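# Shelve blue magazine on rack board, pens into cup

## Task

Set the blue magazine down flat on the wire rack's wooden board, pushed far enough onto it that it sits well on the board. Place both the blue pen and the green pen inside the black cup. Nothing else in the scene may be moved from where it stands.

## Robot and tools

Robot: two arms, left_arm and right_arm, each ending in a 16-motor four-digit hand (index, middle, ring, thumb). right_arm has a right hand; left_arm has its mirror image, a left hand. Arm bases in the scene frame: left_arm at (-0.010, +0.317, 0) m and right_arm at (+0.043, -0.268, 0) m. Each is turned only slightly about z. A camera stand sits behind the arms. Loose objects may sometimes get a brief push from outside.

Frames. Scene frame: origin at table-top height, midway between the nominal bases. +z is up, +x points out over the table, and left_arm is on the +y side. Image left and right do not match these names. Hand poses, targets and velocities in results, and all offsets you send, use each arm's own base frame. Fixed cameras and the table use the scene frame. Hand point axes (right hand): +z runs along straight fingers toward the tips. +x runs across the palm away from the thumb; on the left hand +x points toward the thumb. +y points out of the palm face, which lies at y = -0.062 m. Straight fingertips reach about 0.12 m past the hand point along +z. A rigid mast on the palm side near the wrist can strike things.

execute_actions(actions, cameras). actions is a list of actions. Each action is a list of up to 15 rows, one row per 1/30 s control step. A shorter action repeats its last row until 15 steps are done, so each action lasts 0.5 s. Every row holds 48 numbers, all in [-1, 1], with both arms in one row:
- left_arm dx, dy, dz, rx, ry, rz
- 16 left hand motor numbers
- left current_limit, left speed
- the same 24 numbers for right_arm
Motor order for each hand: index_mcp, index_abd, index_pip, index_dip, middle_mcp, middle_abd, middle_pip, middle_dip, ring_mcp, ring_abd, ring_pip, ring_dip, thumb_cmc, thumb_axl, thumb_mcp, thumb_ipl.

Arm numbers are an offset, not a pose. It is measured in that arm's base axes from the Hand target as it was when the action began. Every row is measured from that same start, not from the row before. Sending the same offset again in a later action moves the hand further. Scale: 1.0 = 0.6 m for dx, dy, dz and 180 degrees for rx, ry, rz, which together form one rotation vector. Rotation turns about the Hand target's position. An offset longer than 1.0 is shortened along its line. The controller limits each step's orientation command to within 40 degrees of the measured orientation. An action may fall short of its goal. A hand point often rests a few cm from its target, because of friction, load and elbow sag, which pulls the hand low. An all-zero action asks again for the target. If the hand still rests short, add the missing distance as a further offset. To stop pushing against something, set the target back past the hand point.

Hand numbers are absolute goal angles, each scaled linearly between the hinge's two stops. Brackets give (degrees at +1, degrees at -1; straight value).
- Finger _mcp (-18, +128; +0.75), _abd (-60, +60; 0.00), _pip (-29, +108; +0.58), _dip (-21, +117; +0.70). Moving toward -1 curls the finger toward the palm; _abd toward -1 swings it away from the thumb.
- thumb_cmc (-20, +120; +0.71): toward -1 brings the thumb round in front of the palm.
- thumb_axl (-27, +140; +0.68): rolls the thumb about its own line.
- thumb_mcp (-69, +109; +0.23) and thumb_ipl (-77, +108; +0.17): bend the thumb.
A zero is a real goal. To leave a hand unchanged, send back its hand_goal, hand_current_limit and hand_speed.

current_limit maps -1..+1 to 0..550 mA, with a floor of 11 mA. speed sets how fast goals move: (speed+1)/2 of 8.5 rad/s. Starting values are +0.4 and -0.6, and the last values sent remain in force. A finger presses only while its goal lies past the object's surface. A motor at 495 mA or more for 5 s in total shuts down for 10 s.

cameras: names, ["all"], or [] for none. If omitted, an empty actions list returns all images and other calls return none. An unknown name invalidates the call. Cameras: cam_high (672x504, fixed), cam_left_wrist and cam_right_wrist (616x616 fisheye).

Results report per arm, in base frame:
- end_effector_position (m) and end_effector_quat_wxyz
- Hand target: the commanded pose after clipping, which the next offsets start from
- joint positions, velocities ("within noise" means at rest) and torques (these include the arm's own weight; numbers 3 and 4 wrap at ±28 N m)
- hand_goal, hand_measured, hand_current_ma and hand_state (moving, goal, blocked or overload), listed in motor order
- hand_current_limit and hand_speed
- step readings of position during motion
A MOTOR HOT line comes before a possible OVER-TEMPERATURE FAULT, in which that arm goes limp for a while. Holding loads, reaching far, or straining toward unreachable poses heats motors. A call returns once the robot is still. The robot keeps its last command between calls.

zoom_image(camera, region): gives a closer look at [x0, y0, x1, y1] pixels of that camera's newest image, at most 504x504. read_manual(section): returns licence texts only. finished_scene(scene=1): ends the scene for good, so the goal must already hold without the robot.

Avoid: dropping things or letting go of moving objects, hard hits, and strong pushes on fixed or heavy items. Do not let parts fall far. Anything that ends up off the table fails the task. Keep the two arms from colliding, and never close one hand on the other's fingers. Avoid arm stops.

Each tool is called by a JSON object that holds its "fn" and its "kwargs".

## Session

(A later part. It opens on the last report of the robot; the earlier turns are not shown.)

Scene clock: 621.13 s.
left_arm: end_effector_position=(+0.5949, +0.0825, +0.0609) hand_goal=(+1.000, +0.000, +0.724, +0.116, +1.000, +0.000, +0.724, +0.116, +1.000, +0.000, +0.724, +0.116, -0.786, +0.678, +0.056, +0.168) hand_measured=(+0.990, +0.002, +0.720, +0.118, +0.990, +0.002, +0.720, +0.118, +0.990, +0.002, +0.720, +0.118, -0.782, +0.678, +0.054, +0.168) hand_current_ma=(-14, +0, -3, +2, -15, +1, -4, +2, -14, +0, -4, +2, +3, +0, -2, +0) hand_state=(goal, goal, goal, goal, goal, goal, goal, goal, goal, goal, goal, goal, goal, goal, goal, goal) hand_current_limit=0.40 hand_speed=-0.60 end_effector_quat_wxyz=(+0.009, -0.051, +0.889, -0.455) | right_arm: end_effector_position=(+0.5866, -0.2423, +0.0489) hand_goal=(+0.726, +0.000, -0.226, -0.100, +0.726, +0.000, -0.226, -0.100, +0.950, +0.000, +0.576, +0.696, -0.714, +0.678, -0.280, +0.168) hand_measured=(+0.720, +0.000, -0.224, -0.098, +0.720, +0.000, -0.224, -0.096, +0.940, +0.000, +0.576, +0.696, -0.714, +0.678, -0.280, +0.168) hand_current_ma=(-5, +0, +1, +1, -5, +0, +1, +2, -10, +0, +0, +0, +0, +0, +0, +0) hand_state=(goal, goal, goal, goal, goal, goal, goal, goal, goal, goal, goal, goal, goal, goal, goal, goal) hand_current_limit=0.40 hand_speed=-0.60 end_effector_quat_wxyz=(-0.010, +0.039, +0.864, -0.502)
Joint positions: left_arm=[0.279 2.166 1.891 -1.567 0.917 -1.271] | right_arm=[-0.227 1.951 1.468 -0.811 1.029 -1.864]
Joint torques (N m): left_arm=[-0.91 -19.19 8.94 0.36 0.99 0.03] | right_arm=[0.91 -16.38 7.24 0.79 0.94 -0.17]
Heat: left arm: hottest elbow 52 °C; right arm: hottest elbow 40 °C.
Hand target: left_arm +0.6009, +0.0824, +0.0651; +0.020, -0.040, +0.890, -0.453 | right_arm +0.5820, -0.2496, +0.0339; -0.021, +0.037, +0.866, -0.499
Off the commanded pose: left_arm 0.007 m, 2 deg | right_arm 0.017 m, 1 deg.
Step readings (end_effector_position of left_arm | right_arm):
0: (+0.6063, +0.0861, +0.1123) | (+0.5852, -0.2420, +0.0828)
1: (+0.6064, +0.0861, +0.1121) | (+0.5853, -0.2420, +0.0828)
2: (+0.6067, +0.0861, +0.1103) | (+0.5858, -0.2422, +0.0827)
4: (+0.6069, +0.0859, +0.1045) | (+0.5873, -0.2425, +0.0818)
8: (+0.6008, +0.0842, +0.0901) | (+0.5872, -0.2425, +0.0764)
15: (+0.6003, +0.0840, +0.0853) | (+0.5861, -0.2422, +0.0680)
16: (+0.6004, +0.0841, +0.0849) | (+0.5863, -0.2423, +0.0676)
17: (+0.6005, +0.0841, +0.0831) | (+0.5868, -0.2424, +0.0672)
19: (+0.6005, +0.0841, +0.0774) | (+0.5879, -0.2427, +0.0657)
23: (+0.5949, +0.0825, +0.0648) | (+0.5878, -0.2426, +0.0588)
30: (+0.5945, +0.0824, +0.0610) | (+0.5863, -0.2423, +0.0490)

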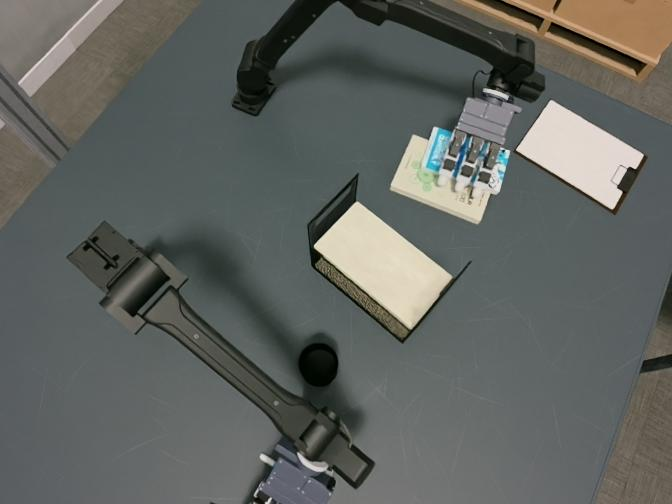

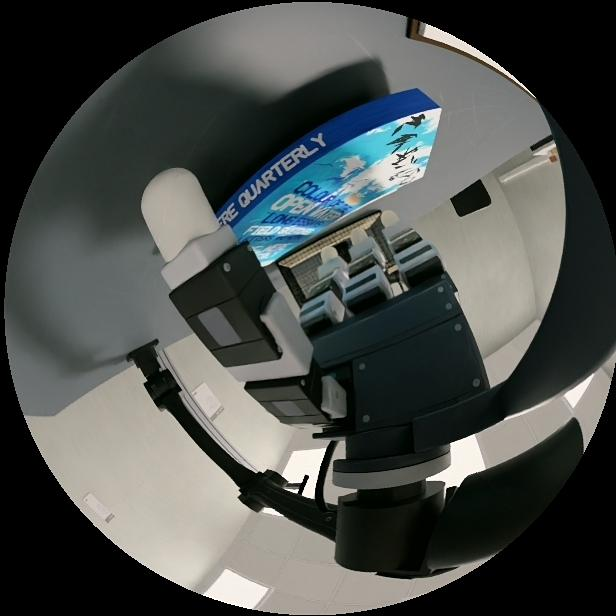

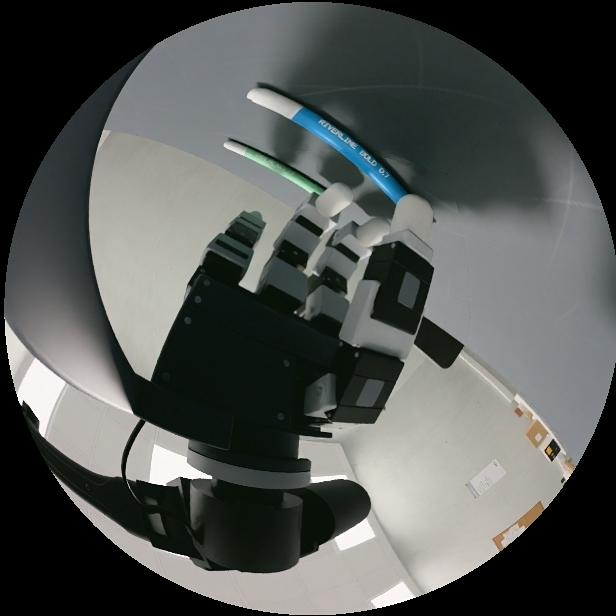

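{"fn": "execute_actions", "kwargs": {"actions": [[[0.008,0.0008,-0.03,0,0,0,1.0,0,0.723,0.116,1.0,0,0.723,0.116,1.0,0,0.723,0.116,-0.786,0.677,0.056,0.168,0.4,-0.6,0,0,-0.013,0,0,0,0.726,0,-0.226,-0.101,0.726,0,-0.226,-0.101,0.95,0,0.576,0.696,-0.714,0.677,-0.281,0.168,0.4,-0.6]],[[0,0,-0.015,0,0,0,1.0,0,0.723,0.116,1.0,0,0.723,0.116,1.0,0,0.723,0.116,-0.786,0.677,0.056,0.168,0.4,-0.6,0,0,0,0,0,0,0.55,0,-0.226,-0.101,0.55,0,-0.226,-0.101,0.95,0,0.576,0.696,-0.714,0.677,-0.281,0.168,0.1,-0.8]],[[0,0,-0.012,0,0,0,1.0,0,0.723,0.116,1.0,0,0.723,0.116,1.0,0,0.723,0.116,-0.786,0.677,0.056,0.168,0.4,-0.6,0,0,0,0,0,0,0.36,0,-0.226,-0.101,0.36,0,-0.226,-0.101,0.95,0,0.576,0.696,-0.714,0.677,-0.281,0.168,0.1,-0.8]]], "cameras": ["all"]}}

{"fn": "zoom_image", "kwargs": {"camera": "cam_left_wrist", "region": [100, 60, 420, 360]}}

{"fn": "zoom_image", "kwargs": {"camera": "cam_right_wrist", "region": [200, 60, 500, 340]}}

Scene clock: 638.80 s.
left_arm: end_effector_position=(+0.6015, +0.0844, +0.0349) hand_goal=(+1.000, +0.000, +0.724, +0.116, +1.000, +0.000, +0.724, +0.116, +1.000, +0.000, +0.724, +0.116, -0.786, +0.678, +0.056, +0.168) hand_measured=(+0.990, +0.002, +0.720, +0.118, +0.990, +0.002, +0.720, +0.118, +0.990, +0.002, +0.720, +0.118, -0.782, +0.678, +0.054, +0.168) hand_current_ma=(-14, +0, -3, +2, -15, +1, -4, +2, -14, +0, -4, +2, +3, +0, -2, +0) hand_state=(goal, goal, goal, goal, goal, goal, goal, goal, goal, goal, goal, goal, goal, goal, goal, goal) hand_current_limit=0.40 hand_speed=-0.60 end_effector_quat_wxyz=(+0.016, -0.047, +0.890, -0.453) | right_arm: end_effector_position=(+0.5878, -0.2429, +0.0445) hand_goal=(+0.360, +0.000, -0.226, -0.100, +0.360, +0.000, -0.226, -0.100, +0.950, +0.000, +0.576, +0.696, -0.714, +0.678, -0.280, +0.168) hand_measured=(+0.358, +0.000, -0.224, -0.098, +0.358, +0.000, -0.224, -0.096, +0.940, +0.000, +0.576, +0.696, -0.714, +0.678, -0.280, +0.168) hand_current_ma=(-1, +0, +1, +1, -1, +0, +1, +2, -10, +0, +0, +0, +0, +0, +0, +0) hand_state=(goal, goal, goal, goal, goal, goal, goal, goal, goal, goal, goal, goal, goal, goal, goal, goal) hand_current_limit=0.10 hand_speed=-0.80 end_effector_quat_wxyz=(-0.007, +0.041, +0.864, -0.503)
Joint positions: left_arm=[0.279 2.196 1.874 -1.503 0.917 -1.271] | right_arm=[-0.228 1.957 1.463 -0.795 1.029 -1.865]
Joint torques (N m): left_arm=[-1.32 -18.78 8.61 0.38 1.02 -0.01] | right_arm=[0.62 -16.03 7.1 0.62 0.89 -0.15]
Heat: left arm: hottest elbow 52 °C; right arm: hottest elbow 39 °C.
Hand target: left_arm +0.6057, +0.0829, +0.0310; +0.020, -0.040, +0.890, -0.453 | right_arm +0.5819, -0.2497, +0.0262; -0.021, +0.037, +0.865, -0.499
Off the commanded pose: left_arm 0.006 m, 1 deg | right_arm 0.020 m, 2 deg.
Step readings (end_effector_position of left_arm | right_arm):
0: (+0.5949, +0.0825, +0.0609) | (+0.5866, -0.2423, +0.0489)
1: (+0.5949, +0.0825, +0.0609) | (+0.5867, -0.2424, +0.0489)
2: (+0.5956, +0.0827, +0.0607) | (+0.5870, -0.2424, +0.0490)
4: (+0.5978, +0.0833, +0.0599) | (+0.5880, -0.2427, +0.0492)
8: (+0.6006, +0.0841, +0.0567) | (+0.5884, -0.2428, +0.0479)
15: (+0.6007, +0.0842, +0.0500) | (+0.5878, -0.2426, +0.0447)
16: (+0.6008, +0.0842, +0.0498) | (+0.5878, -0.2426, +0.0445)
17: (+0.6009, +0.0842, +0.0492) | (+0.5878, -0.2426, +0.0445)
19: (+0.6017, +0.0844, +0.0483) | (+0.5879, -0.2426, +0.0445)
23: (+0.6018, +0.0845, +0.0457) | (+0.5879, -0.2426, +0.0445)
30: (+0.6014, +0.0844, +0.0424) | (+0.5879, -0.2426, +0.0445)
31: (+0.6015, +0.0844, +0.0421) | (+0.5879, -0.2426, +0.0445)
32: (+0.6016, +0.0844, +0.0418) | (+0.5879, -0.2426, +0.0445)
34: (+0.6020, +0.0845, +0.0410) | (+0.5878, -0.2429, +0.0445)
38: (+0.6021, +0.0845, +0.0384) | (+0.5878, -0.2429, +0.0445)
45: (+0.6015, +0.0844, +0.0351) | (+0.5878, -0.2429, +0.0445)

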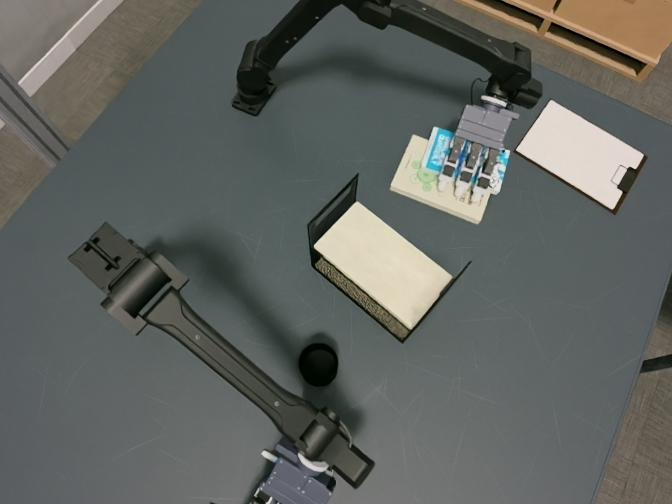

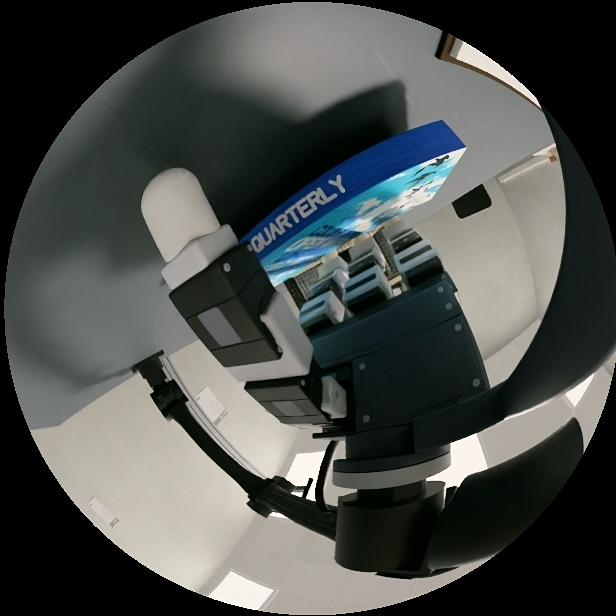

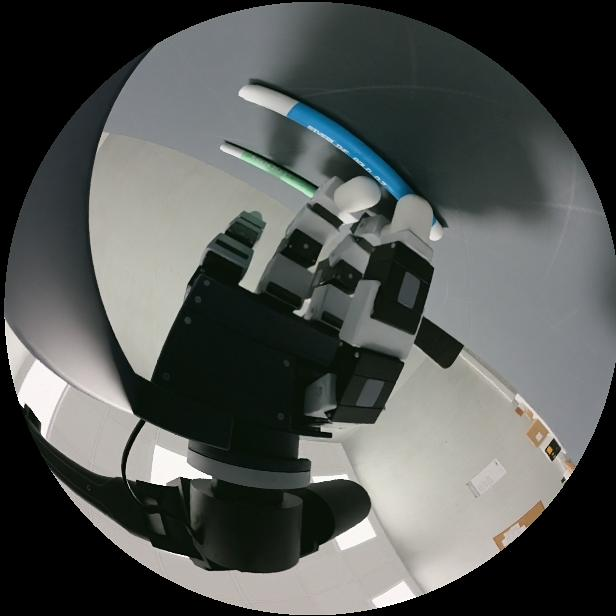

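Scaled by 1.575 from the camera's 616x616 image, which has a finer 880x880 frame.

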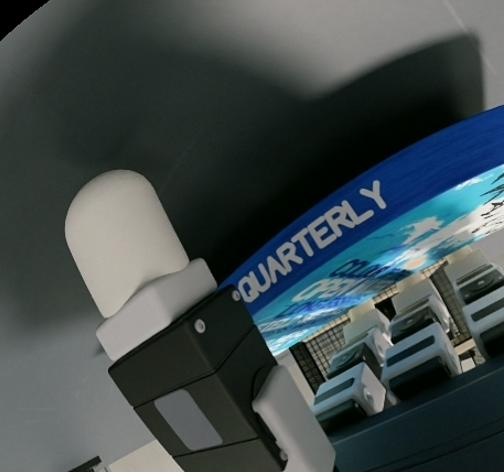

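Scaled by 1.680 from the camera's 616x616 image, which has a finer 880x880 frame.

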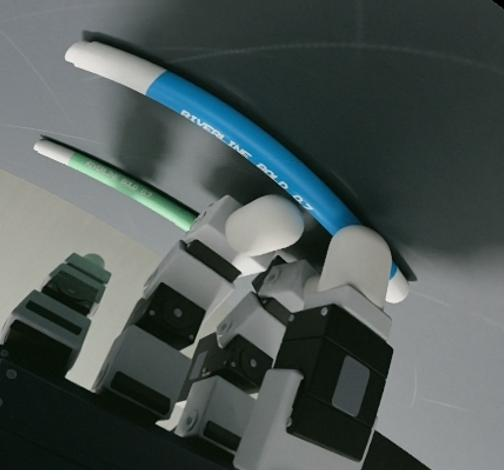

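{"fn": "execute_actions", "kwargs": {"actions": [[[0,0,-0.012,0,0,0,1.0,0,0.723,0.116,1.0,0,0.723,0.116,1.0,0,0.723,0.116,-0.786,0.677,0.056,0.168,0.4,-0.6,0,0,0.042,0,0,0,0.7,0,-0.226,-0.101,0.7,0,-0.226,-0.101,0.95,0,0.576,0.696,-0.714,0.677,-0.281,0.168,0.1,-0.6]],[[0,0,-0.010,0,0,0,1.0,0,0.723,0.116,1.0,0,0.723,0.116,1.0,0,0.723,0.116,-0.786,0.677,0.056,0.168,0.4,-0.6,-0.0142,0.0315,0,0,0,0,0.726,0,-0.226,-0.101,0.726,0,-0.226,-0.101,0.95,0,0.576,0.696,-0.714,0.677,-0.281,0.168,0.1,-0.8]],[[0,0,0,0,0,0,1.0,0,0.723,0.116,1.0,0,0.723,0.116,1.0,0,0.723,0.116,-0.786,0.677,0.056,0.168,0.4,-0.6,0,0,-0.025,0,0,0,0.726,0,-0.226,-0.101,0.726,0,-0.226,-0.101,0.95,0,0.576,0.696,-0.714,0.677,-0.281,0.168,0.1,-0.8]],[[0,0,0,0,0,0,1.0,0,0.723,0.116,1.0,0,0.723,0.116,1.0,0,0.723,0.116,-0.786,0.677,0.056,0.168,0.4,-0.6,0,0,-0.017,0,0,0,0.726,0,-0.226,-0.101,0.726,0,-0.226,-0.101,0.95,0,0.576,0.696,-0.714,0.677,-0.281,0.168,0.1,-0.8]]], "cameras": ["all"]}}

{"fn": "zoom_image", "kwargs": {"camera": "cam_left_wrist", "region": [100, 60, 420, 360]}}

{"fn": "zoom_image", "kwargs": {"camera": "cam_right_wrist", "region": [200, 60, 500, 340]}}

Scene clock: 675.40 s.
left_arm: end_effector_position=(+0.6035, +0.0849, +0.0296) hand_goal=(+1.000, +0.000, +0.724, +0.116, +1.000, +0.000, +0.724, +0.116, +1.000, +0.000, +0.724, +0.116, -0.786, +0.678, +0.056, +0.168) hand_measured=(+0.990, +0.002, +0.720, +0.118, +0.992, +0.002, +0.722, +0.118, +0.996, +0.004, +0.722, +0.116, -0.782, +0.678, +0.054, +0.168) hand_current_ma=(-14, +0, -3, +2, -9, +1, -2, +1, -3, +3, -1, +0, +3, +0, -2, +0) hand_state=(goal, goal, goal, goal, goal, goal, goal, goal, goal, goal, goal, goal, goal, goal, goal, goal) hand_current_limit=0.40 hand_speed=-0.60 end_effector_quat_wxyz=(+0.022, -0.044, +0.891, -0.452) | right_arm: end_effector_position=(+0.5716, -0.2385, +0.0428) hand_goal=(+0.726, +0.000, -0.226, -0.100, +0.726, +0.000, -0.226, -0.100, +0.950, +0.000, +0.576, +0.696, -0.714, +0.678, -0.280, +0.168) hand_measured=(+0.710, +0.000, -0.224, -0.098, +0.710, +0.000, -0.224, -0.096, +0.940, +0.000, +0.576, +0.696, -0.714, +0.678, -0.280, +0.168) hand_current_ma=(-20, +0, +1, +1, -19, +0, +1, +2, -10, +0, +0, +0, +0, +0, +0, +0) hand_state=(goal, goal, goal, goal, goal, goal, goal, goal, goal, goal, goal, goal, goal, goal, goal, goal) hand_current_limit=0.10 hand_speed=-0.80 end_effector_quat_wxyz=(-0.018, +0.043, +0.865, -0.500)
Joint positions: left_arm=[0.279 2.198 1.865 -1.48 0.917 -1.271] | right_arm=[-0.227 1.936 1.43 -0.827 1.03 -1.832]
Joint torques (N m): left_arm=[-1.08 -17.79 8.05 0.59 0.99 0] | right_arm=[2.61 -15.91 6.93 0.68 1.17 0.05]
Heat: left arm: hottest elbow 49 °C; right arm: hottest elbow 39 °C.
Hand target: left_arm +0.6057, +0.0829, +0.0177; +0.020, -0.040, +0.890, -0.453 | right_arm +0.5734, -0.2308, +0.0263; -0.021, +0.037, +0.865, -0.499
Off the commanded pose: left_arm 0.012 m, 1 deg | right_arm 0.019 m, 1 deg.
Step readings (end_effector_position of left_arm | right_arm):
0: (+0.6015, +0.0844, +0.0349) | (+0.5878, -0.2429, +0.0445)
1: (+0.6015, +0.0844, +0.0349) | (+0.5878, -0.2428, +0.0445)
2: (+0.6017, +0.0844, +0.0346) | (+0.5878, -0.2428, +0.0445)
4: (+0.6023, +0.0846, +0.0339) | (+0.5862, -0.2424, +0.0440)
8: (+0.6023, +0.0846, +0.0314) | (+0.5822, -0.2415, +0.0430)
15: (+0.6026, +0.0847, +0.0311) | (+0.5804, -0.2411, +0.0425)
16: (+0.6026, +0.0847, +0.0311) | (+0.5802, -0.2411, +0.0425)
17: (+0.6027, +0.0847, +0.0309) | (+0.5796, -0.2409, +0.0427)
19: (+0.6028, +0.0847, +0.0303) | (+0.5776, -0.2405, +0.0439)
23: (+0.6034, +0.0849, +0.0297) | (+0.5746, -0.2397, +0.0490)
30: (+0.6035, +0.0849, +0.0296) | (+0.5744, -0.2394, +0.0542)
31: (+0.6035, +0.0849, +0.0296) | (+0.5745, -0.2392, +0.0541)
32: (+0.6035, +0.0849, +0.0296) | (+0.5741, -0.2391, +0.0536)
34: (+0.6035, +0.0849, +0.0296) | (+0.5727, -0.2388, +0.0521)
38: (+0.6035, +0.0849, +0.0296) | (+0.5701, -0.2382, +0.0485)
45: (+0.6035, +0.0849, +0.0296) | (+0.5705, -0.2382, +0.0480)
46: (+0.6035, +0.0849, +0.0296) | (+0.5706, -0.2383, +0.0481)
47: (+0.6035, +0.0849, +0.0296) | (+0.5709, -0.2384, +0.0480)
49: (+0.6035, +0.0849, +0.0296) | (+0.5718, -0.2385, +0.0476)
53: (+0.6035, +0.0849, +0.0296) | (+0.5716, -0.2385, +0.0456)
60: (+0.6035, +0.0849, +0.0296) | (+0.5715, -0.2385, +0.0428)

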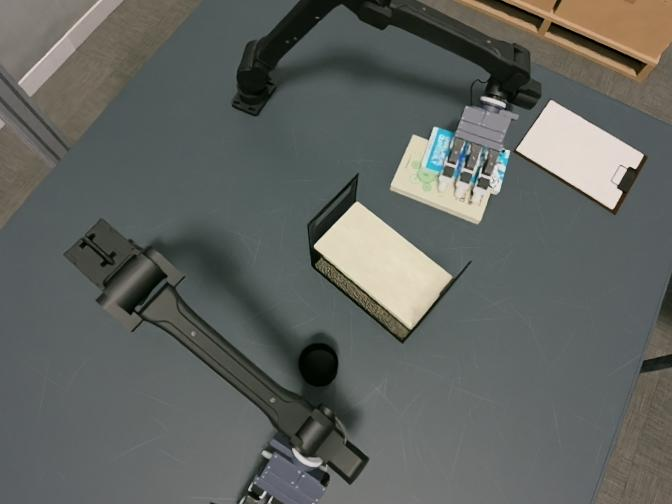

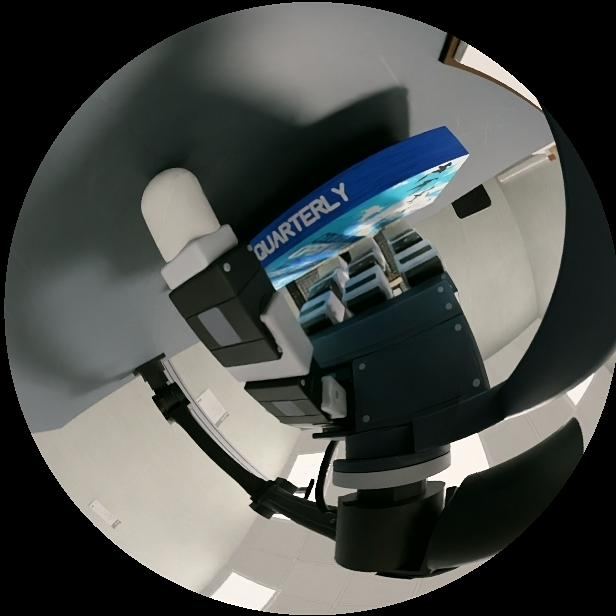

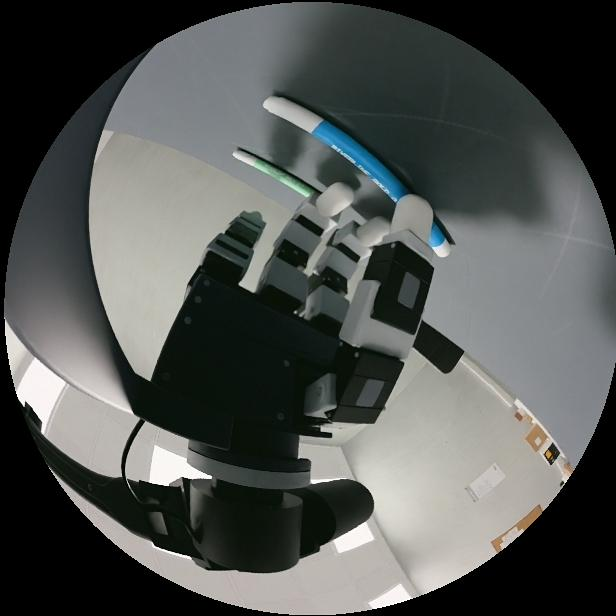

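Scaled by 1.575 from the camera's 616x616 image, which has a finer 880x880 frame.

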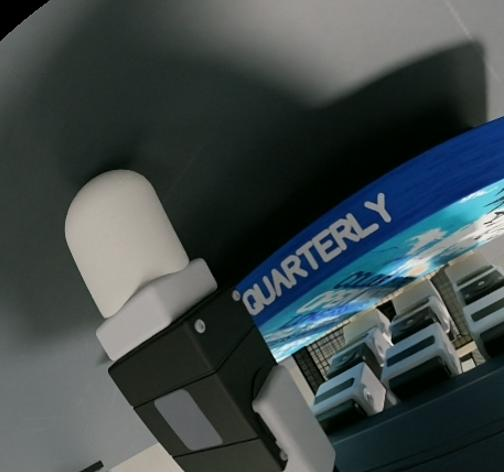

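Scaled by 1.680 from the camera's 616x616 image, which has a finer 880x880 frame.

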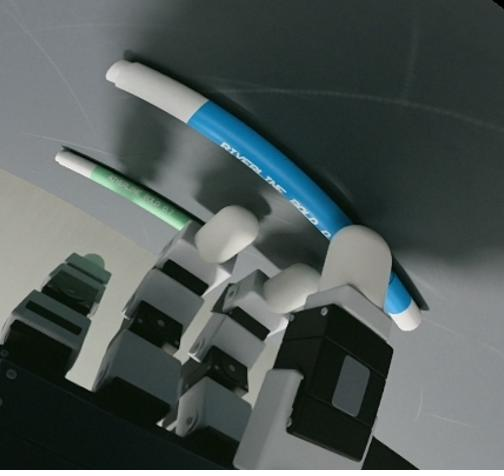

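{"fn": "execute_actions", "kwargs": {"actions": [[[0,0,0.031,0,0,0,1.0,0,0.723,0.116,1.0,0,0.723,0.116,1.0,0,0.723,0.116,-0.786,0.677,0.056,0.168,0.4,-0.6,0,0,0.06,0,0,0,0.726,0,-0.226,-0.101,0.726,0,-0.226,-0.101,0.95,0,0.576,0.696,-0.714,0.677,-0.281,0.168,0.1,-0.6]],[[0,0,0.021,0,0,0,1.0,0,0.723,0.116,1.0,0,0.723,0.116,1.0,0,0.723,0.116,-0.786,0.677,0.056,0.168,0.4,-0.6,0,-0.0045,0,0,0,0,0.726,0,-0.226,-0.101,0.726,0,-0.226,-0.101,0.95,0,0.576,0.696,-0.714,0.677,-0.281,0.168,0.1,-0.8]],[[0,0,0,0,0,0,1.0,0,0.723,0.116,1.0,0,0.723,0.116,1.0,0,0.723,0.116,-0.786,0.677,0.056,0.168,0.4,-0.6,0,0,-0.025,0,0,0,0.726,0,-0.226,-0.101,0.726,0,-0.226,-0.101,0.95,0,0.576,0.696,-0.714,0.677,-0.281,0.168,0.1,-0.8]]], "cameras": ["all"]}}

{"fn": "zoom_image", "kwargs": {"camera": "cam_right_wrist", "region": [200, 60, 500, 340]}}

{"fn": "zoom_image", "kwargs": {"camera": "cam_high", "region": [400, 60, 560, 220]}}

Scene clock: 700.13 s.
left_arm: end_effector_position=(+0.5946, +0.0822, +0.0320) hand_goal=(+1.000, +0.000, +0.724, +0.116, +1.000, +0.000, +0.724, +0.116, +1.000, +0.000, +0.724, +0.116, -0.786, +0.678, +0.056, +0.168) hand_measured=(+0.990, +0.002, +0.720, +0.118, +0.992, +0.000, +0.722, +0.116, +0.996, -0.008, +0.724, +0.114, -0.782, +0.678, +0.054, +0.168) hand_current_ma=(-14, +0, -3, +2, -9, +0, -2, +0, -4, -6, +0, -1, +3, +0, -2, +0) hand_state=(goal, goal, goal, goal, goal, goal, goal, goal, goal, goal, goal, goal, goal, goal, goal, goal) hand_current_limit=0.40 hand_speed=-0.60 end_effector_quat_wxyz=(+0.005, -0.053, +0.888, -0.456) | right_arm: end_effector_position=(+0.5642, -0.2368, +0.0508) hand_goal=(+0.726, +0.000, -0.226, -0.100, +0.726, +0.000, -0.226, -0.100, +0.950, +0.000, +0.576, +0.696, -0.714, +0.678, -0.280, +0.168) hand_measured=(+0.710, +0.000, -0.224, -0.098, +0.710, +0.000, -0.224, -0.096, +0.940, +0.000, +0.576, +0.696, -0.714, +0.678, -0.280, +0.168) hand_current_ma=(-20, +0, +1, +1, -19, +0, +1, +2, -10, +0, +0, +0, +0, +0, +0, +0) hand_state=(goal, goal, goal, goal, goal, goal, goal, goal, goal, goal, goal, goal, goal, goal, goal, goal) hand_current_limit=0.10 hand_speed=-0.80 end_effector_quat_wxyz=(-0.027, +0.038, +0.866, -0.498)
Joint positions: left_arm=[0.279 2.198 1.865 -1.519 0.918 -1.271] | right_arm=[-0.227 1.918 1.43 -0.866 1.03 -1.832]
Joint torques (N m): left_arm=[-1.14 -19.96 10.73 -0.36 0.96 0] | right_arm=[2.14 -16.32 8.46 0.66 1.15 -0.04]
Heat: left arm: hottest elbow 47 °C; right arm: hottest elbow 39 °C.
Hand target: left_arm +0.6057, +0.0829, +0.0489; +0.020, -0.040, +0.890, -0.453 | right_arm +0.5735, -0.2335, +0.0472; -0.021, +0.037, +0.865, -0.499
Off the commanded pose: left_arm 0.020 m, 2 deg | right_arm 0.011 m, 1 deg.
Step readings (end_effector_position of left_arm | right_arm):
0: (+0.6035, +0.0849, +0.0296) | (+0.5717, -0.2385, +0.0428)
1: (+0.6035, +0.0849, +0.0296) | (+0.5717, -0.2385, +0.0428)
2: (+0.6035, +0.0849, +0.0296) | (+0.5712, -0.2384, +0.0427)
4: (+0.6024, +0.0846, +0.0298) | (+0.5679, -0.2377, +0.0422)
8: (+0.6018, +0.0843, +0.0300) | (+0.5618, -0.2363, +0.0430)
15: (+0.6011, +0.0841, +0.0302) | (+0.5598, -0.2358, +0.0492)
16: (+0.6010, +0.0841, +0.0302) | (+0.5598, -0.2358, +0.0496)
17: (+0.6005, +0.0839, +0.0304) | (+0.5598, -0.2358, +0.0498)
19: (+0.5985, +0.0833, +0.0309) | (+0.5598, -0.2358, +0.0498)
23: (+0.5958, +0.0825, +0.0317) | (+0.5598, -0.2358, +0.0498)
30: (+0.5946, +0.0822, +0.0320) | (+0.5598, -0.2358, +0.0498)
31: (+0.5946, +0.0822, +0.0320) | (+0.5598, -0.2358, +0.0498)
32: (+0.5946, +0.0822, +0.0320) | (+0.5598, -0.2358, +0.0498)
34: (+0.5946, +0.0822, +0.0320) | (+0.5607, -0.2360, +0.0500)
38: (+0.5946, +0.0822, +0.0320) | (+0.5631, -0.2365, +0.0505)
45: (+0.5946, +0.0822, +0.0320) | (+0.5641, -0.2368, +0.0508)

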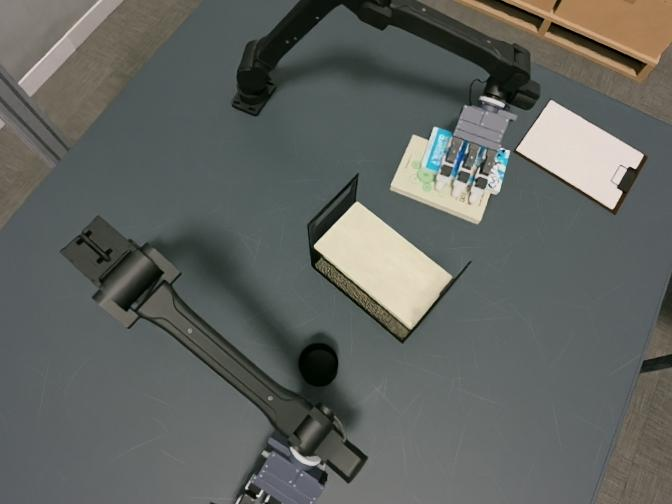

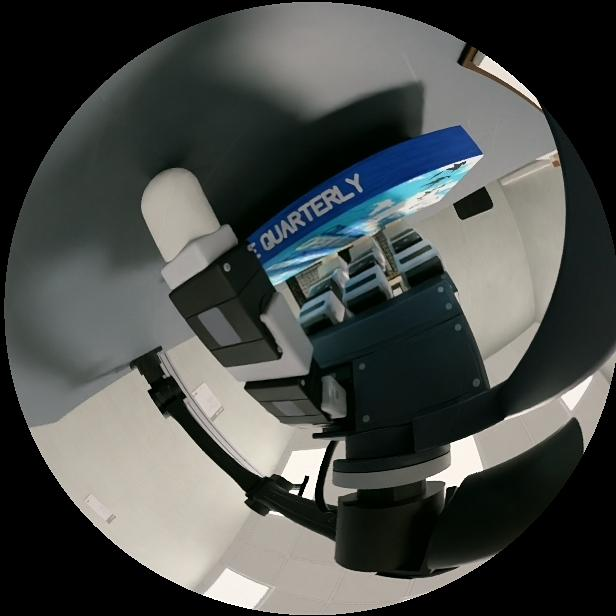

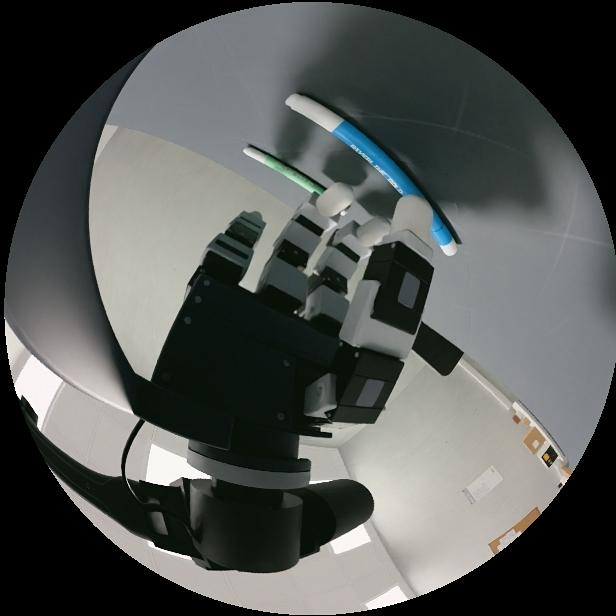

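Scaled by 1.680 from the camera's 616x616 image, which has a finer 880x880 frame.

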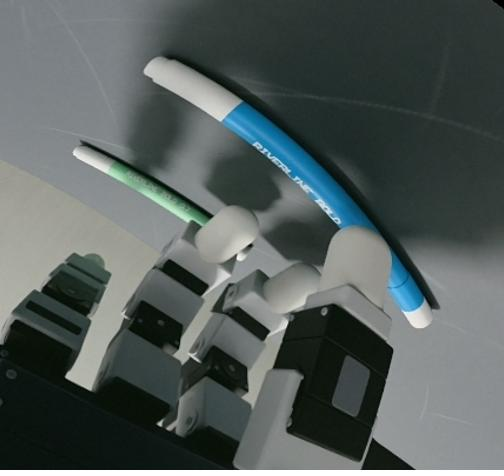

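Scaled by 3.150 from the camera's 672x504 image, which has a finer 960x720 frame.

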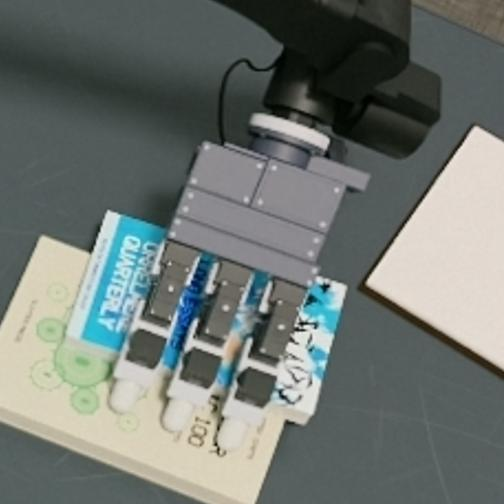

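{"fn": "execute_actions", "kwargs": {"actions": [[[0,0,0.09,0,0,0,1.0,0,0.723,0.116,1.0,0,0.723,0.116,1.0,0,0.723,0.116,-0.786,0.677,0.056,0.168,0.4,-0.6,0,0,0.11,0,0,0,0.726,0,-0.226,-0.101,0.726,0,-0.226,-0.101,0.95,0,0.576,0.696,-0.714,0.677,-0.281,0.168,0.1,-0.6]],[[0,0,0,0,0,0,1.0,0,0.723,0.116,1.0,0,0.723,0.116,1.0,0,0.723,0.116,-0.786,0.677,0.056,0.168,0.4,-0.6,0,0,0,0,0,0,0.726,0,-0.226,-0.101,0.726,0,-0.226,-0.101,0.95,0,0.576,0.696,-0.714,0.677,-0.281,0.168,0.1,-0.8]],[[0,0,-0.045,0,0,0,1.0,0,0.723,0.116,1.0,0,0.723,0.116,1.0,0,0.723,0.116,-0.786,0.677,0.056,0.168,0.4,-0.6,-0.002,0,-0.055,0,0,0,0.726,0,-0.226,-0.101,0.726,0,-0.226,-0.101,0.95,0,0.576,0.696,-0.714,0.677,-0.281,0.168,0.1,-0.8]],[[0,0,-0.045,0,0,0,1.0,0,0.723,0.116,1.0,0,0.723,0.116,1.0,0,0.723,0.116,-0.786,0.677,0.056,0.168,0.4,-0.6,0,0,-0.055,0,0,0,0.726,0,-0.226,-0.101,0.726,0,-0.226,-0.101,0.95,0,0.576,0.696,-0.714,0.677,-0.281,0.168,0.1,-0.8]]], "cameras": ["all"]}}

{"fn": "zoom_image", "kwargs": {"camera": "cam_right_wrist", "region": [200, 60, 500, 340]}}

{"fn": "zoom_image", "kwargs": {"camera": "cam_high", "region": [400, 60, 560, 220]}}

Scene clock: 714.73 s.
left_arm: end_effector_position=(+0.5996, +0.0836, +0.0470) hand_goal=(+1.000, +0.000, +0.724, +0.116, +1.000, +0.000, +0.724, +0.116, +1.000, +0.000, +0.724, +0.116, -0.786, +0.678, +0.056, +0.168) hand_measured=(+0.990, +0.002, +0.720, +0.118, +0.992, +0.000, +0.722, +0.116, +0.992, -0.004, +0.724, +0.114, -0.782, +0.678, +0.054, +0.168) hand_current_ma=(-14, +0, -3, +2, -10, +0, -2, +0, -10, -2, +0, -1, +2, +0, -2, +0) hand_state=(goal, goal, goal, goal, goal, goal, goal, goal, goal, goal, goal, goal, goal, goal, goal, goal) hand_current_limit=0.40 hand_speed=-0.60 end_effector_quat_wxyz=(+0.011, -0.050, +0.889, -0.455) | right_arm: end_effector_position=(+0.5691, -0.2380, +0.0566) hand_goal=(+0.726, +0.000, -0.226, -0.100, +0.726, +0.000, -0.226, -0.100, +0.950, +0.000, +0.576, +0.696, -0.714, +0.678, -0.280, +0.168) hand_measured=(+0.710, +0.000, -0.224, -0.098, +0.712, +0.000, -0.224, -0.096, +0.940, +0.000, +0.576, +0.696, -0.714, +0.678, -0.280, +0.168) hand_current_ma=(-18, +0, +1, +1, -17, +0, +1, +2, -10, +0, +0, +0, +0, +0, +0, +0) hand_state=(goal, goal, goal, goal, goal, goal, goal, goal, goal, goal, goal, goal, goal, goal, goal, goal) hand_current_limit=0.10 hand_speed=-0.80 end_effector_quat_wxyz=(-0.021, +0.042, +0.865, -0.499)
Joint positions: left_arm=[0.279 2.188 1.892 -1.541 0.918 -1.271] | right_arm=[-0.227 1.916 1.441 -0.864 1.031 -1.833]
Joint torques (N m): left_arm=[-1.08 -19.49 8.95 0.4 0.96 -0.01] | right_arm=[2.49 -16.38 7.45 0.66 1.13 -0.05]
Heat: left arm: hottest elbow 48 °C; right arm: hottest elbow 39 °C.
Hand target: left_arm +0.6057, +0.0829, +0.0489; +0.020, -0.040, +0.890, -0.453 | right_arm +0.5722, -0.2335, +0.0472; -0.021, +0.037, +0.865, -0.499
Off the commanded pose: left_arm 0.006 m, 1 deg | right_arm 0.011 m, 1 deg.
Step readings (end_effector_position of left_arm | right_arm):
0: (+0.5946, +0.0822, +0.0320) | (+0.5642, -0.2368, +0.0508)
1: (+0.5943, +0.0821, +0.0321) | (+0.5641, -0.2368, +0.0508)
2: (+0.5929, +0.0817, +0.0332) | (+0.5630, -0.2365, +0.0511)
4: (+0.5880, +0.0803, +0.0378) | (+0.5573, -0.2352, +0.0538)
8: (+0.5851, +0.0795, +0.0527) | (+0.5524, -0.2341, +0.0716)
15: (+0.5917, +0.0814, +0.0799) | (+0.5616, -0.2363, +0.1068)
16: (+0.5922, +0.0815, +0.0813) | (+0.5621, -0.2364, +0.1083)
17: (+0.5927, +0.0816, +0.0823) | (+0.5621, -0.2364, +0.1085)
19: (+0.5928, +0.0817, +0.0827) | (+0.5615, -0.2362, +0.1084)
23: (+0.5922, +0.0815, +0.0829) | (+0.5609, -0.2361, +0.1082)
30: (+0.5920, +0.0814, +0.0829) | (+0.5606, -0.2360, +0.1082)
31: (+0.5920, +0.0814, +0.0829) | (+0.5606, -0.2360, +0.1082)
32: (+0.5922, +0.0815, +0.0829) | (+0.5610, -0.2361, +0.1083)
34: (+0.5944, +0.0821, +0.0822) | (+0.5643, -0.2369, +0.1082)
38: (+0.5990, +0.0834, +0.0810) | (+0.5703, -0.2383, +0.1047)
45: (+0.6008, +0.0840, +0.0803) | (+0.5697, -0.2381, +0.0953)
46: (+0.6010, +0.0840, +0.0801) | (+0.5697, -0.2381, +0.0943)
47: (+0.6015, +0.0842, +0.0789) | (+0.5703, -0.2383, +0.0933)
49: (+0.6029, +0.0846, +0.0750) | (+0.5716, -0.2386, +0.0893)
53: (+0.6014, +0.0841, +0.0619) | (+0.5704, -0.2383, +0.0743)
60: (+0.5995, +0.0836, +0.0472) | (+0.5685, -0.2379, +0.0564)

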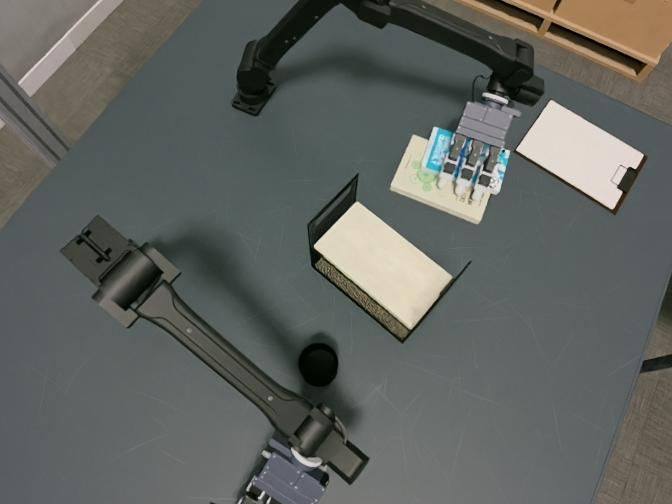

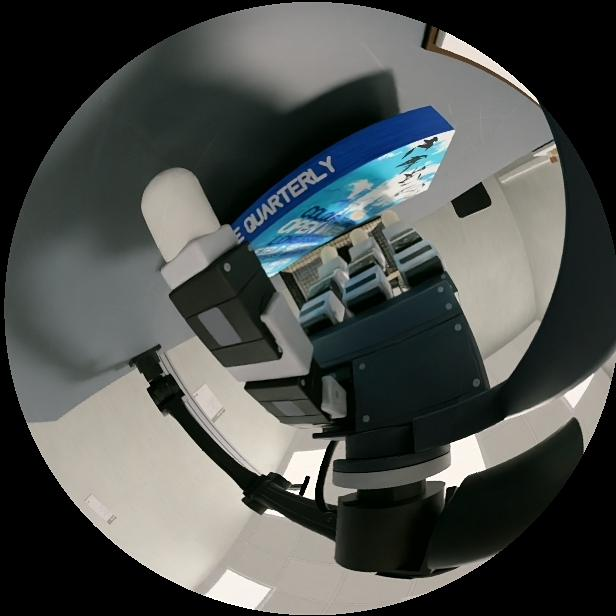

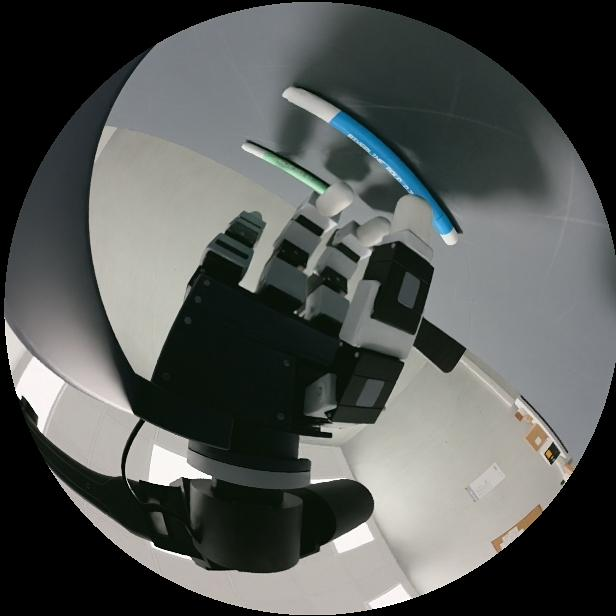

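Scaled by 1.680 from the camera's 616x616 image, which has a finer 880x880 frame.

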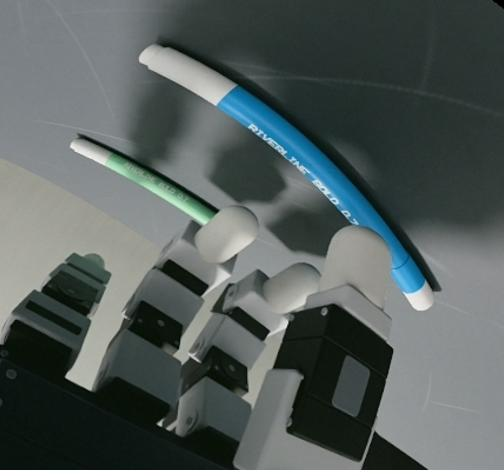

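Scaled by 3.150 from the camera's 672x504 image, which has a finer 960x720 frame.

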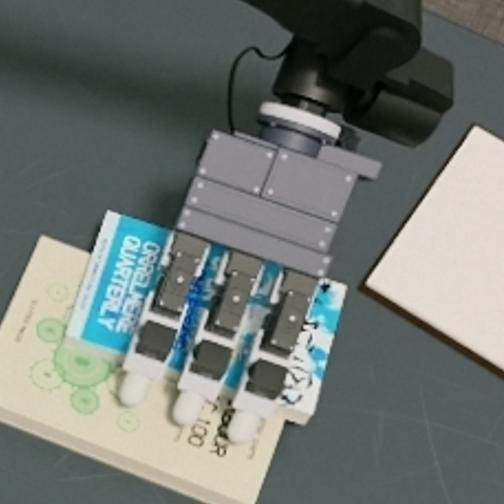

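{"fn": "execute_actions", "kwargs": {"actions": [[[0.002,0,0.085,0,0,0,1.0,0,0.723,0.116,1.0,0,0.723,0.116,1.0,0,0.723,0.116,-0.786,0.677,0.056,0.168,0.4,-0.6,0.0183,0.0208,0.06,0,0,0,0.726,0,-0.226,-0.101,0.726,0,-0.226,-0.101,0.95,0,0.576,0.696,-0.714,0.677,-0.281,0.168,0.1,-0.6]],[[0,0,0,0,0,0,1.0,0,0.723,0.116,1.0,0,0.723,0.116,1.0,0,0.723,0.116,-0.786,0.677,0.056,0.168,0.4,-0.6,0,0,0,0,0,0,0.726,0,-0.226,-0.101,0.726,0,-0.226,-0.101,0.95,0,0.576,0.696,-0.714,0.677,-0.281,0.168,0.1,-0.8]],[[0,0,-0.035,0,0,0,1.0,0,0.723,0.116,1.0,0,0.723,0.116,1.0,0,0.723,0.116,-0.786,0.677,0.056,0.168,0.4,-0.6,0,0,-0.045,0,0,0,0.726,0,-0.226,-0.101,0.726,0,-0.226,-0.101,0.95,0,0.576,0.696,-0.714,0.677,-0.281,0.168,0.1,-0.8]],[[0,0,-0.038,0,0,0,1.0,0,0.723,0.116,1.0,0,0.723,0.116,1.0,0,0.723,0.116,-0.786,0.677,0.056,0.168,0.4,-0.6,0,0,-0.045,0,0,0,0.726,0,-0.226,-0.101,0.726,0,-0.226,-0.101,0.95,0,0.576,0.696,-0.714,0.677,-0.281,0.168,0.1,-0.8]]], "cameras": ["all"]}}

{"fn": "zoom_image", "kwargs": {"camera": "cam_right_wrist", "region": [200, 60, 500, 340]}}

{"fn": "zoom_image", "kwargs": {"camera": "cam_high", "region": [400, 60, 560, 220]}}

Scene clock: 747.07 s.
left_arm: end_effector_position=(+0.6024, +0.0844, +0.0594) hand_goal=(+1.000, +0.000, +0.724, +0.116, +1.000, +0.000, +0.724, +0.116, +1.000, +0.000, +0.724, +0.116, -0.786, +0.678, +0.056, +0.168) hand_measured=(+0.990, +0.002, +0.720, +0.118, +0.992, +0.000, +0.722, +0.116, +0.992, -0.004, +0.724, +0.114, -0.784, +0.678, +0.054, +0.168) hand_current_ma=(-14, +0, -3, +2, -10, +0, -2, +0, -10, -2, +0, -1, +2, +0, -2, +0) hand_state=(goal, goal, goal, goal, goal, goal, goal, goal, goal, goal, goal, goal, goal, goal, goal, goal) hand_current_limit=0.40 hand_speed=-0.60 end_effector_quat_wxyz=(+0.016, -0.047, +0.890, -0.454) | right_arm: end_effector_position=(+0.5806, -0.2262, +0.0412) hand_goal=(+0.726, +0.000, -0.226, -0.100, +0.726, +0.000, -0.226, -0.100, +0.950, +0.000, +0.576, +0.696, -0.714, +0.678, -0.280, +0.168) hand_measured=(+0.712, +0.000, -0.224, -0.098, +0.712, +0.000, -0.224, -0.096, +0.940, +0.000, +0.576, +0.696, -0.714, +0.678, -0.280, +0.168) hand_current_ma=(-18, +0, +1, +1, -17, +0, +1, +2, -10, +0, +0, +0, +0, +0, +0, +0) hand_state=(goal, goal, goal, goal, goal, goal, goal, goal, goal, goal, goal, goal, goal, goal, goal, goal) hand_current_limit=0.10 hand_speed=-0.80 end_effector_quat_wxyz=(-0.021, +0.040, +0.865, -0.499)
Joint positions: left_arm=[0.279 2.178 1.909 -1.557 0.918 -1.271] | right_arm=[-0.203 1.96 1.466 -0.882 1.035 -1.792]
Joint torques (N m): left_arm=[-0.97 -18.37 8.75 0.39 0.97 -0.01] | right_arm=[2.08 -16.15 7.15 0.61 1.18 0.04]
Heat: left arm: hottest elbow 49 °C; right arm: hottest elbow 39 °C.
Hand target: left_arm +0.6069, +0.0829, +0.0561; +0.020, -0.040, +0.890, -0.453 | right_arm +0.5832, -0.2208, +0.0292; -0.021, +0.037, +0.865, -0.499
Off the commanded pose: left_arm 0.006 m, 1 deg | right_arm 0.013 m, 0 deg.
Step readings (end_effector_position of left_arm | right_arm):
0: (+0.5996, +0.0836, +0.0470) | (+0.5691, -0.2380, +0.0566)
1: (+0.5996, +0.0836, +0.0470) | (+0.5691, -0.2380, +0.0566)
2: (+0.5987, +0.0834, +0.0472) | (+0.5682, -0.2371, +0.0563)
4: (+0.5936, +0.0819, +0.0492) | (+0.5637, -0.2346, +0.0560)
8: (+0.5882, +0.0804, +0.0557) | (+0.5596, -0.2281, +0.0585)
15: (+0.5909, +0.0811, +0.0700) | (+0.5663, -0.2232, +0.0666)
16: (+0.5913, +0.0812, +0.0713) | (+0.5665, -0.2230, +0.0668)
17: (+0.5917, +0.0813, +0.0722) | (+0.5665, -0.2230, +0.0670)
19: (+0.5920, +0.0814, +0.0731) | (+0.5662, -0.2230, +0.0669)
23: (+0.5918, +0.0814, +0.0733) | (+0.5659, -0.2229, +0.0669)
30: (+0.5916, +0.0813, +0.0734) | (+0.5659, -0.2229, +0.0669)
31: (+0.5916, +0.0813, +0.0734) | (+0.5659, -0.2229, +0.0669)
32: (+0.5917, +0.0814, +0.0733) | (+0.5660, -0.2230, +0.0669)
34: (+0.5928, +0.0817, +0.0730) | (+0.5681, -0.2234, +0.0673)
38: (+0.5958, +0.0825, +0.0721) | (+0.5730, -0.2245, +0.0683)
45: (+0.5973, +0.0830, +0.0717) | (+0.5749, -0.2248, +0.0669)
46: (+0.5975, +0.0830, +0.0716) | (+0.5751, -0.2249, +0.0667)
47: (+0.5985, +0.0833, +0.0713) | (+0.5763, -0.2252, +0.0662)
49: (+0.6015, +0.0842, +0.0696) | (+0.5800, -0.2261, +0.0644)
53: (+0.6029, +0.0846, +0.0651) | (+0.5827, -0.2266, +0.0545)
60: (+0.6023, +0.0844, +0.0597) | (+0.5802, -0.2261, +0.0413)

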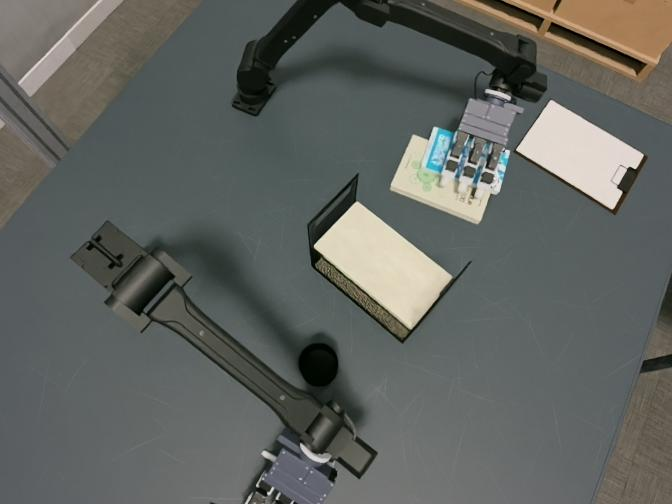

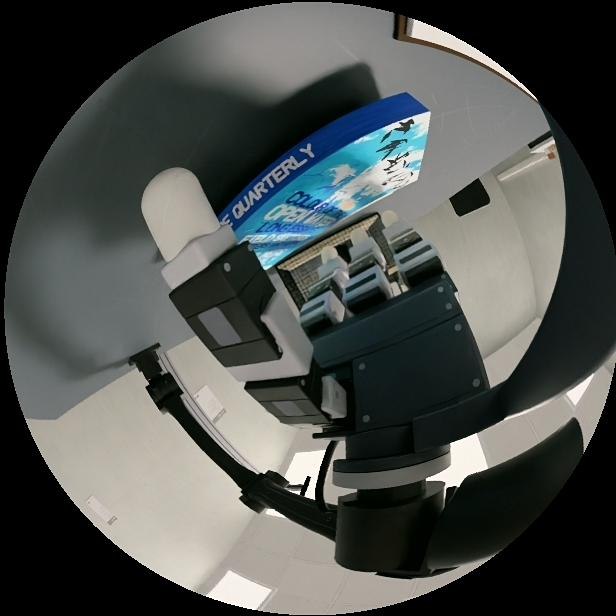

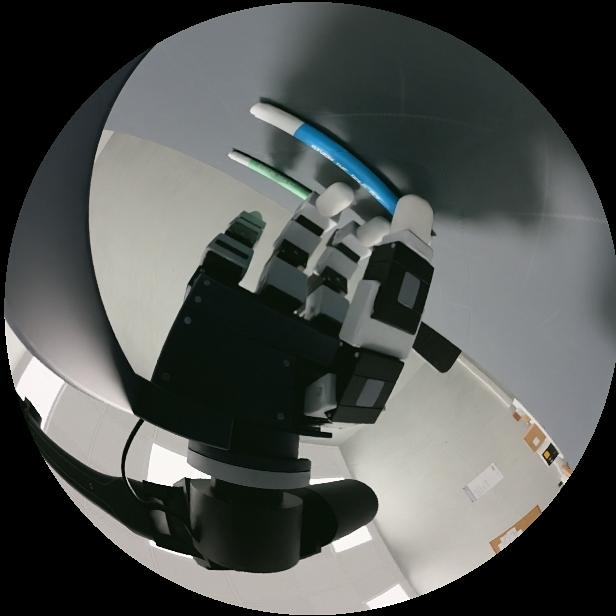

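Scaled by 1.680 from the camera's 616x616 image, which has a finer 880x880 frame.

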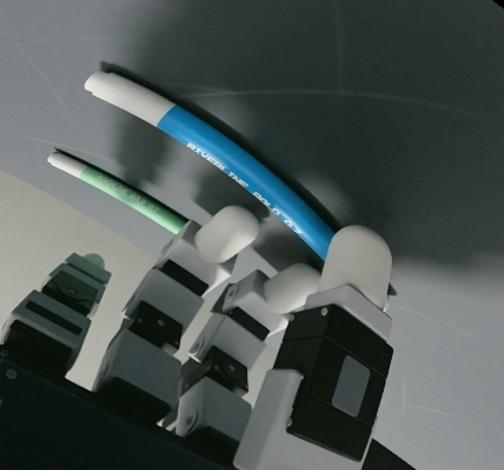

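Scaled by 3.150 from the camera's 672x504 image, which has a finer 960x720 frame.

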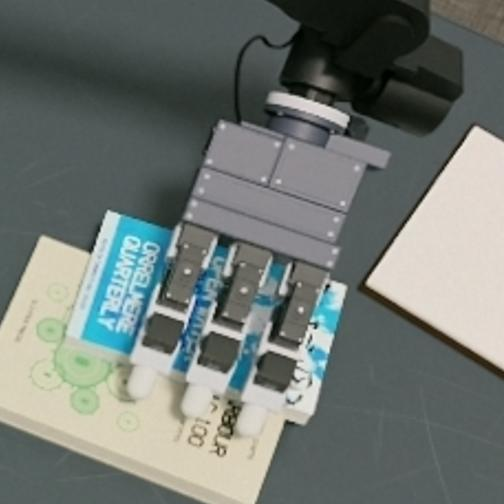

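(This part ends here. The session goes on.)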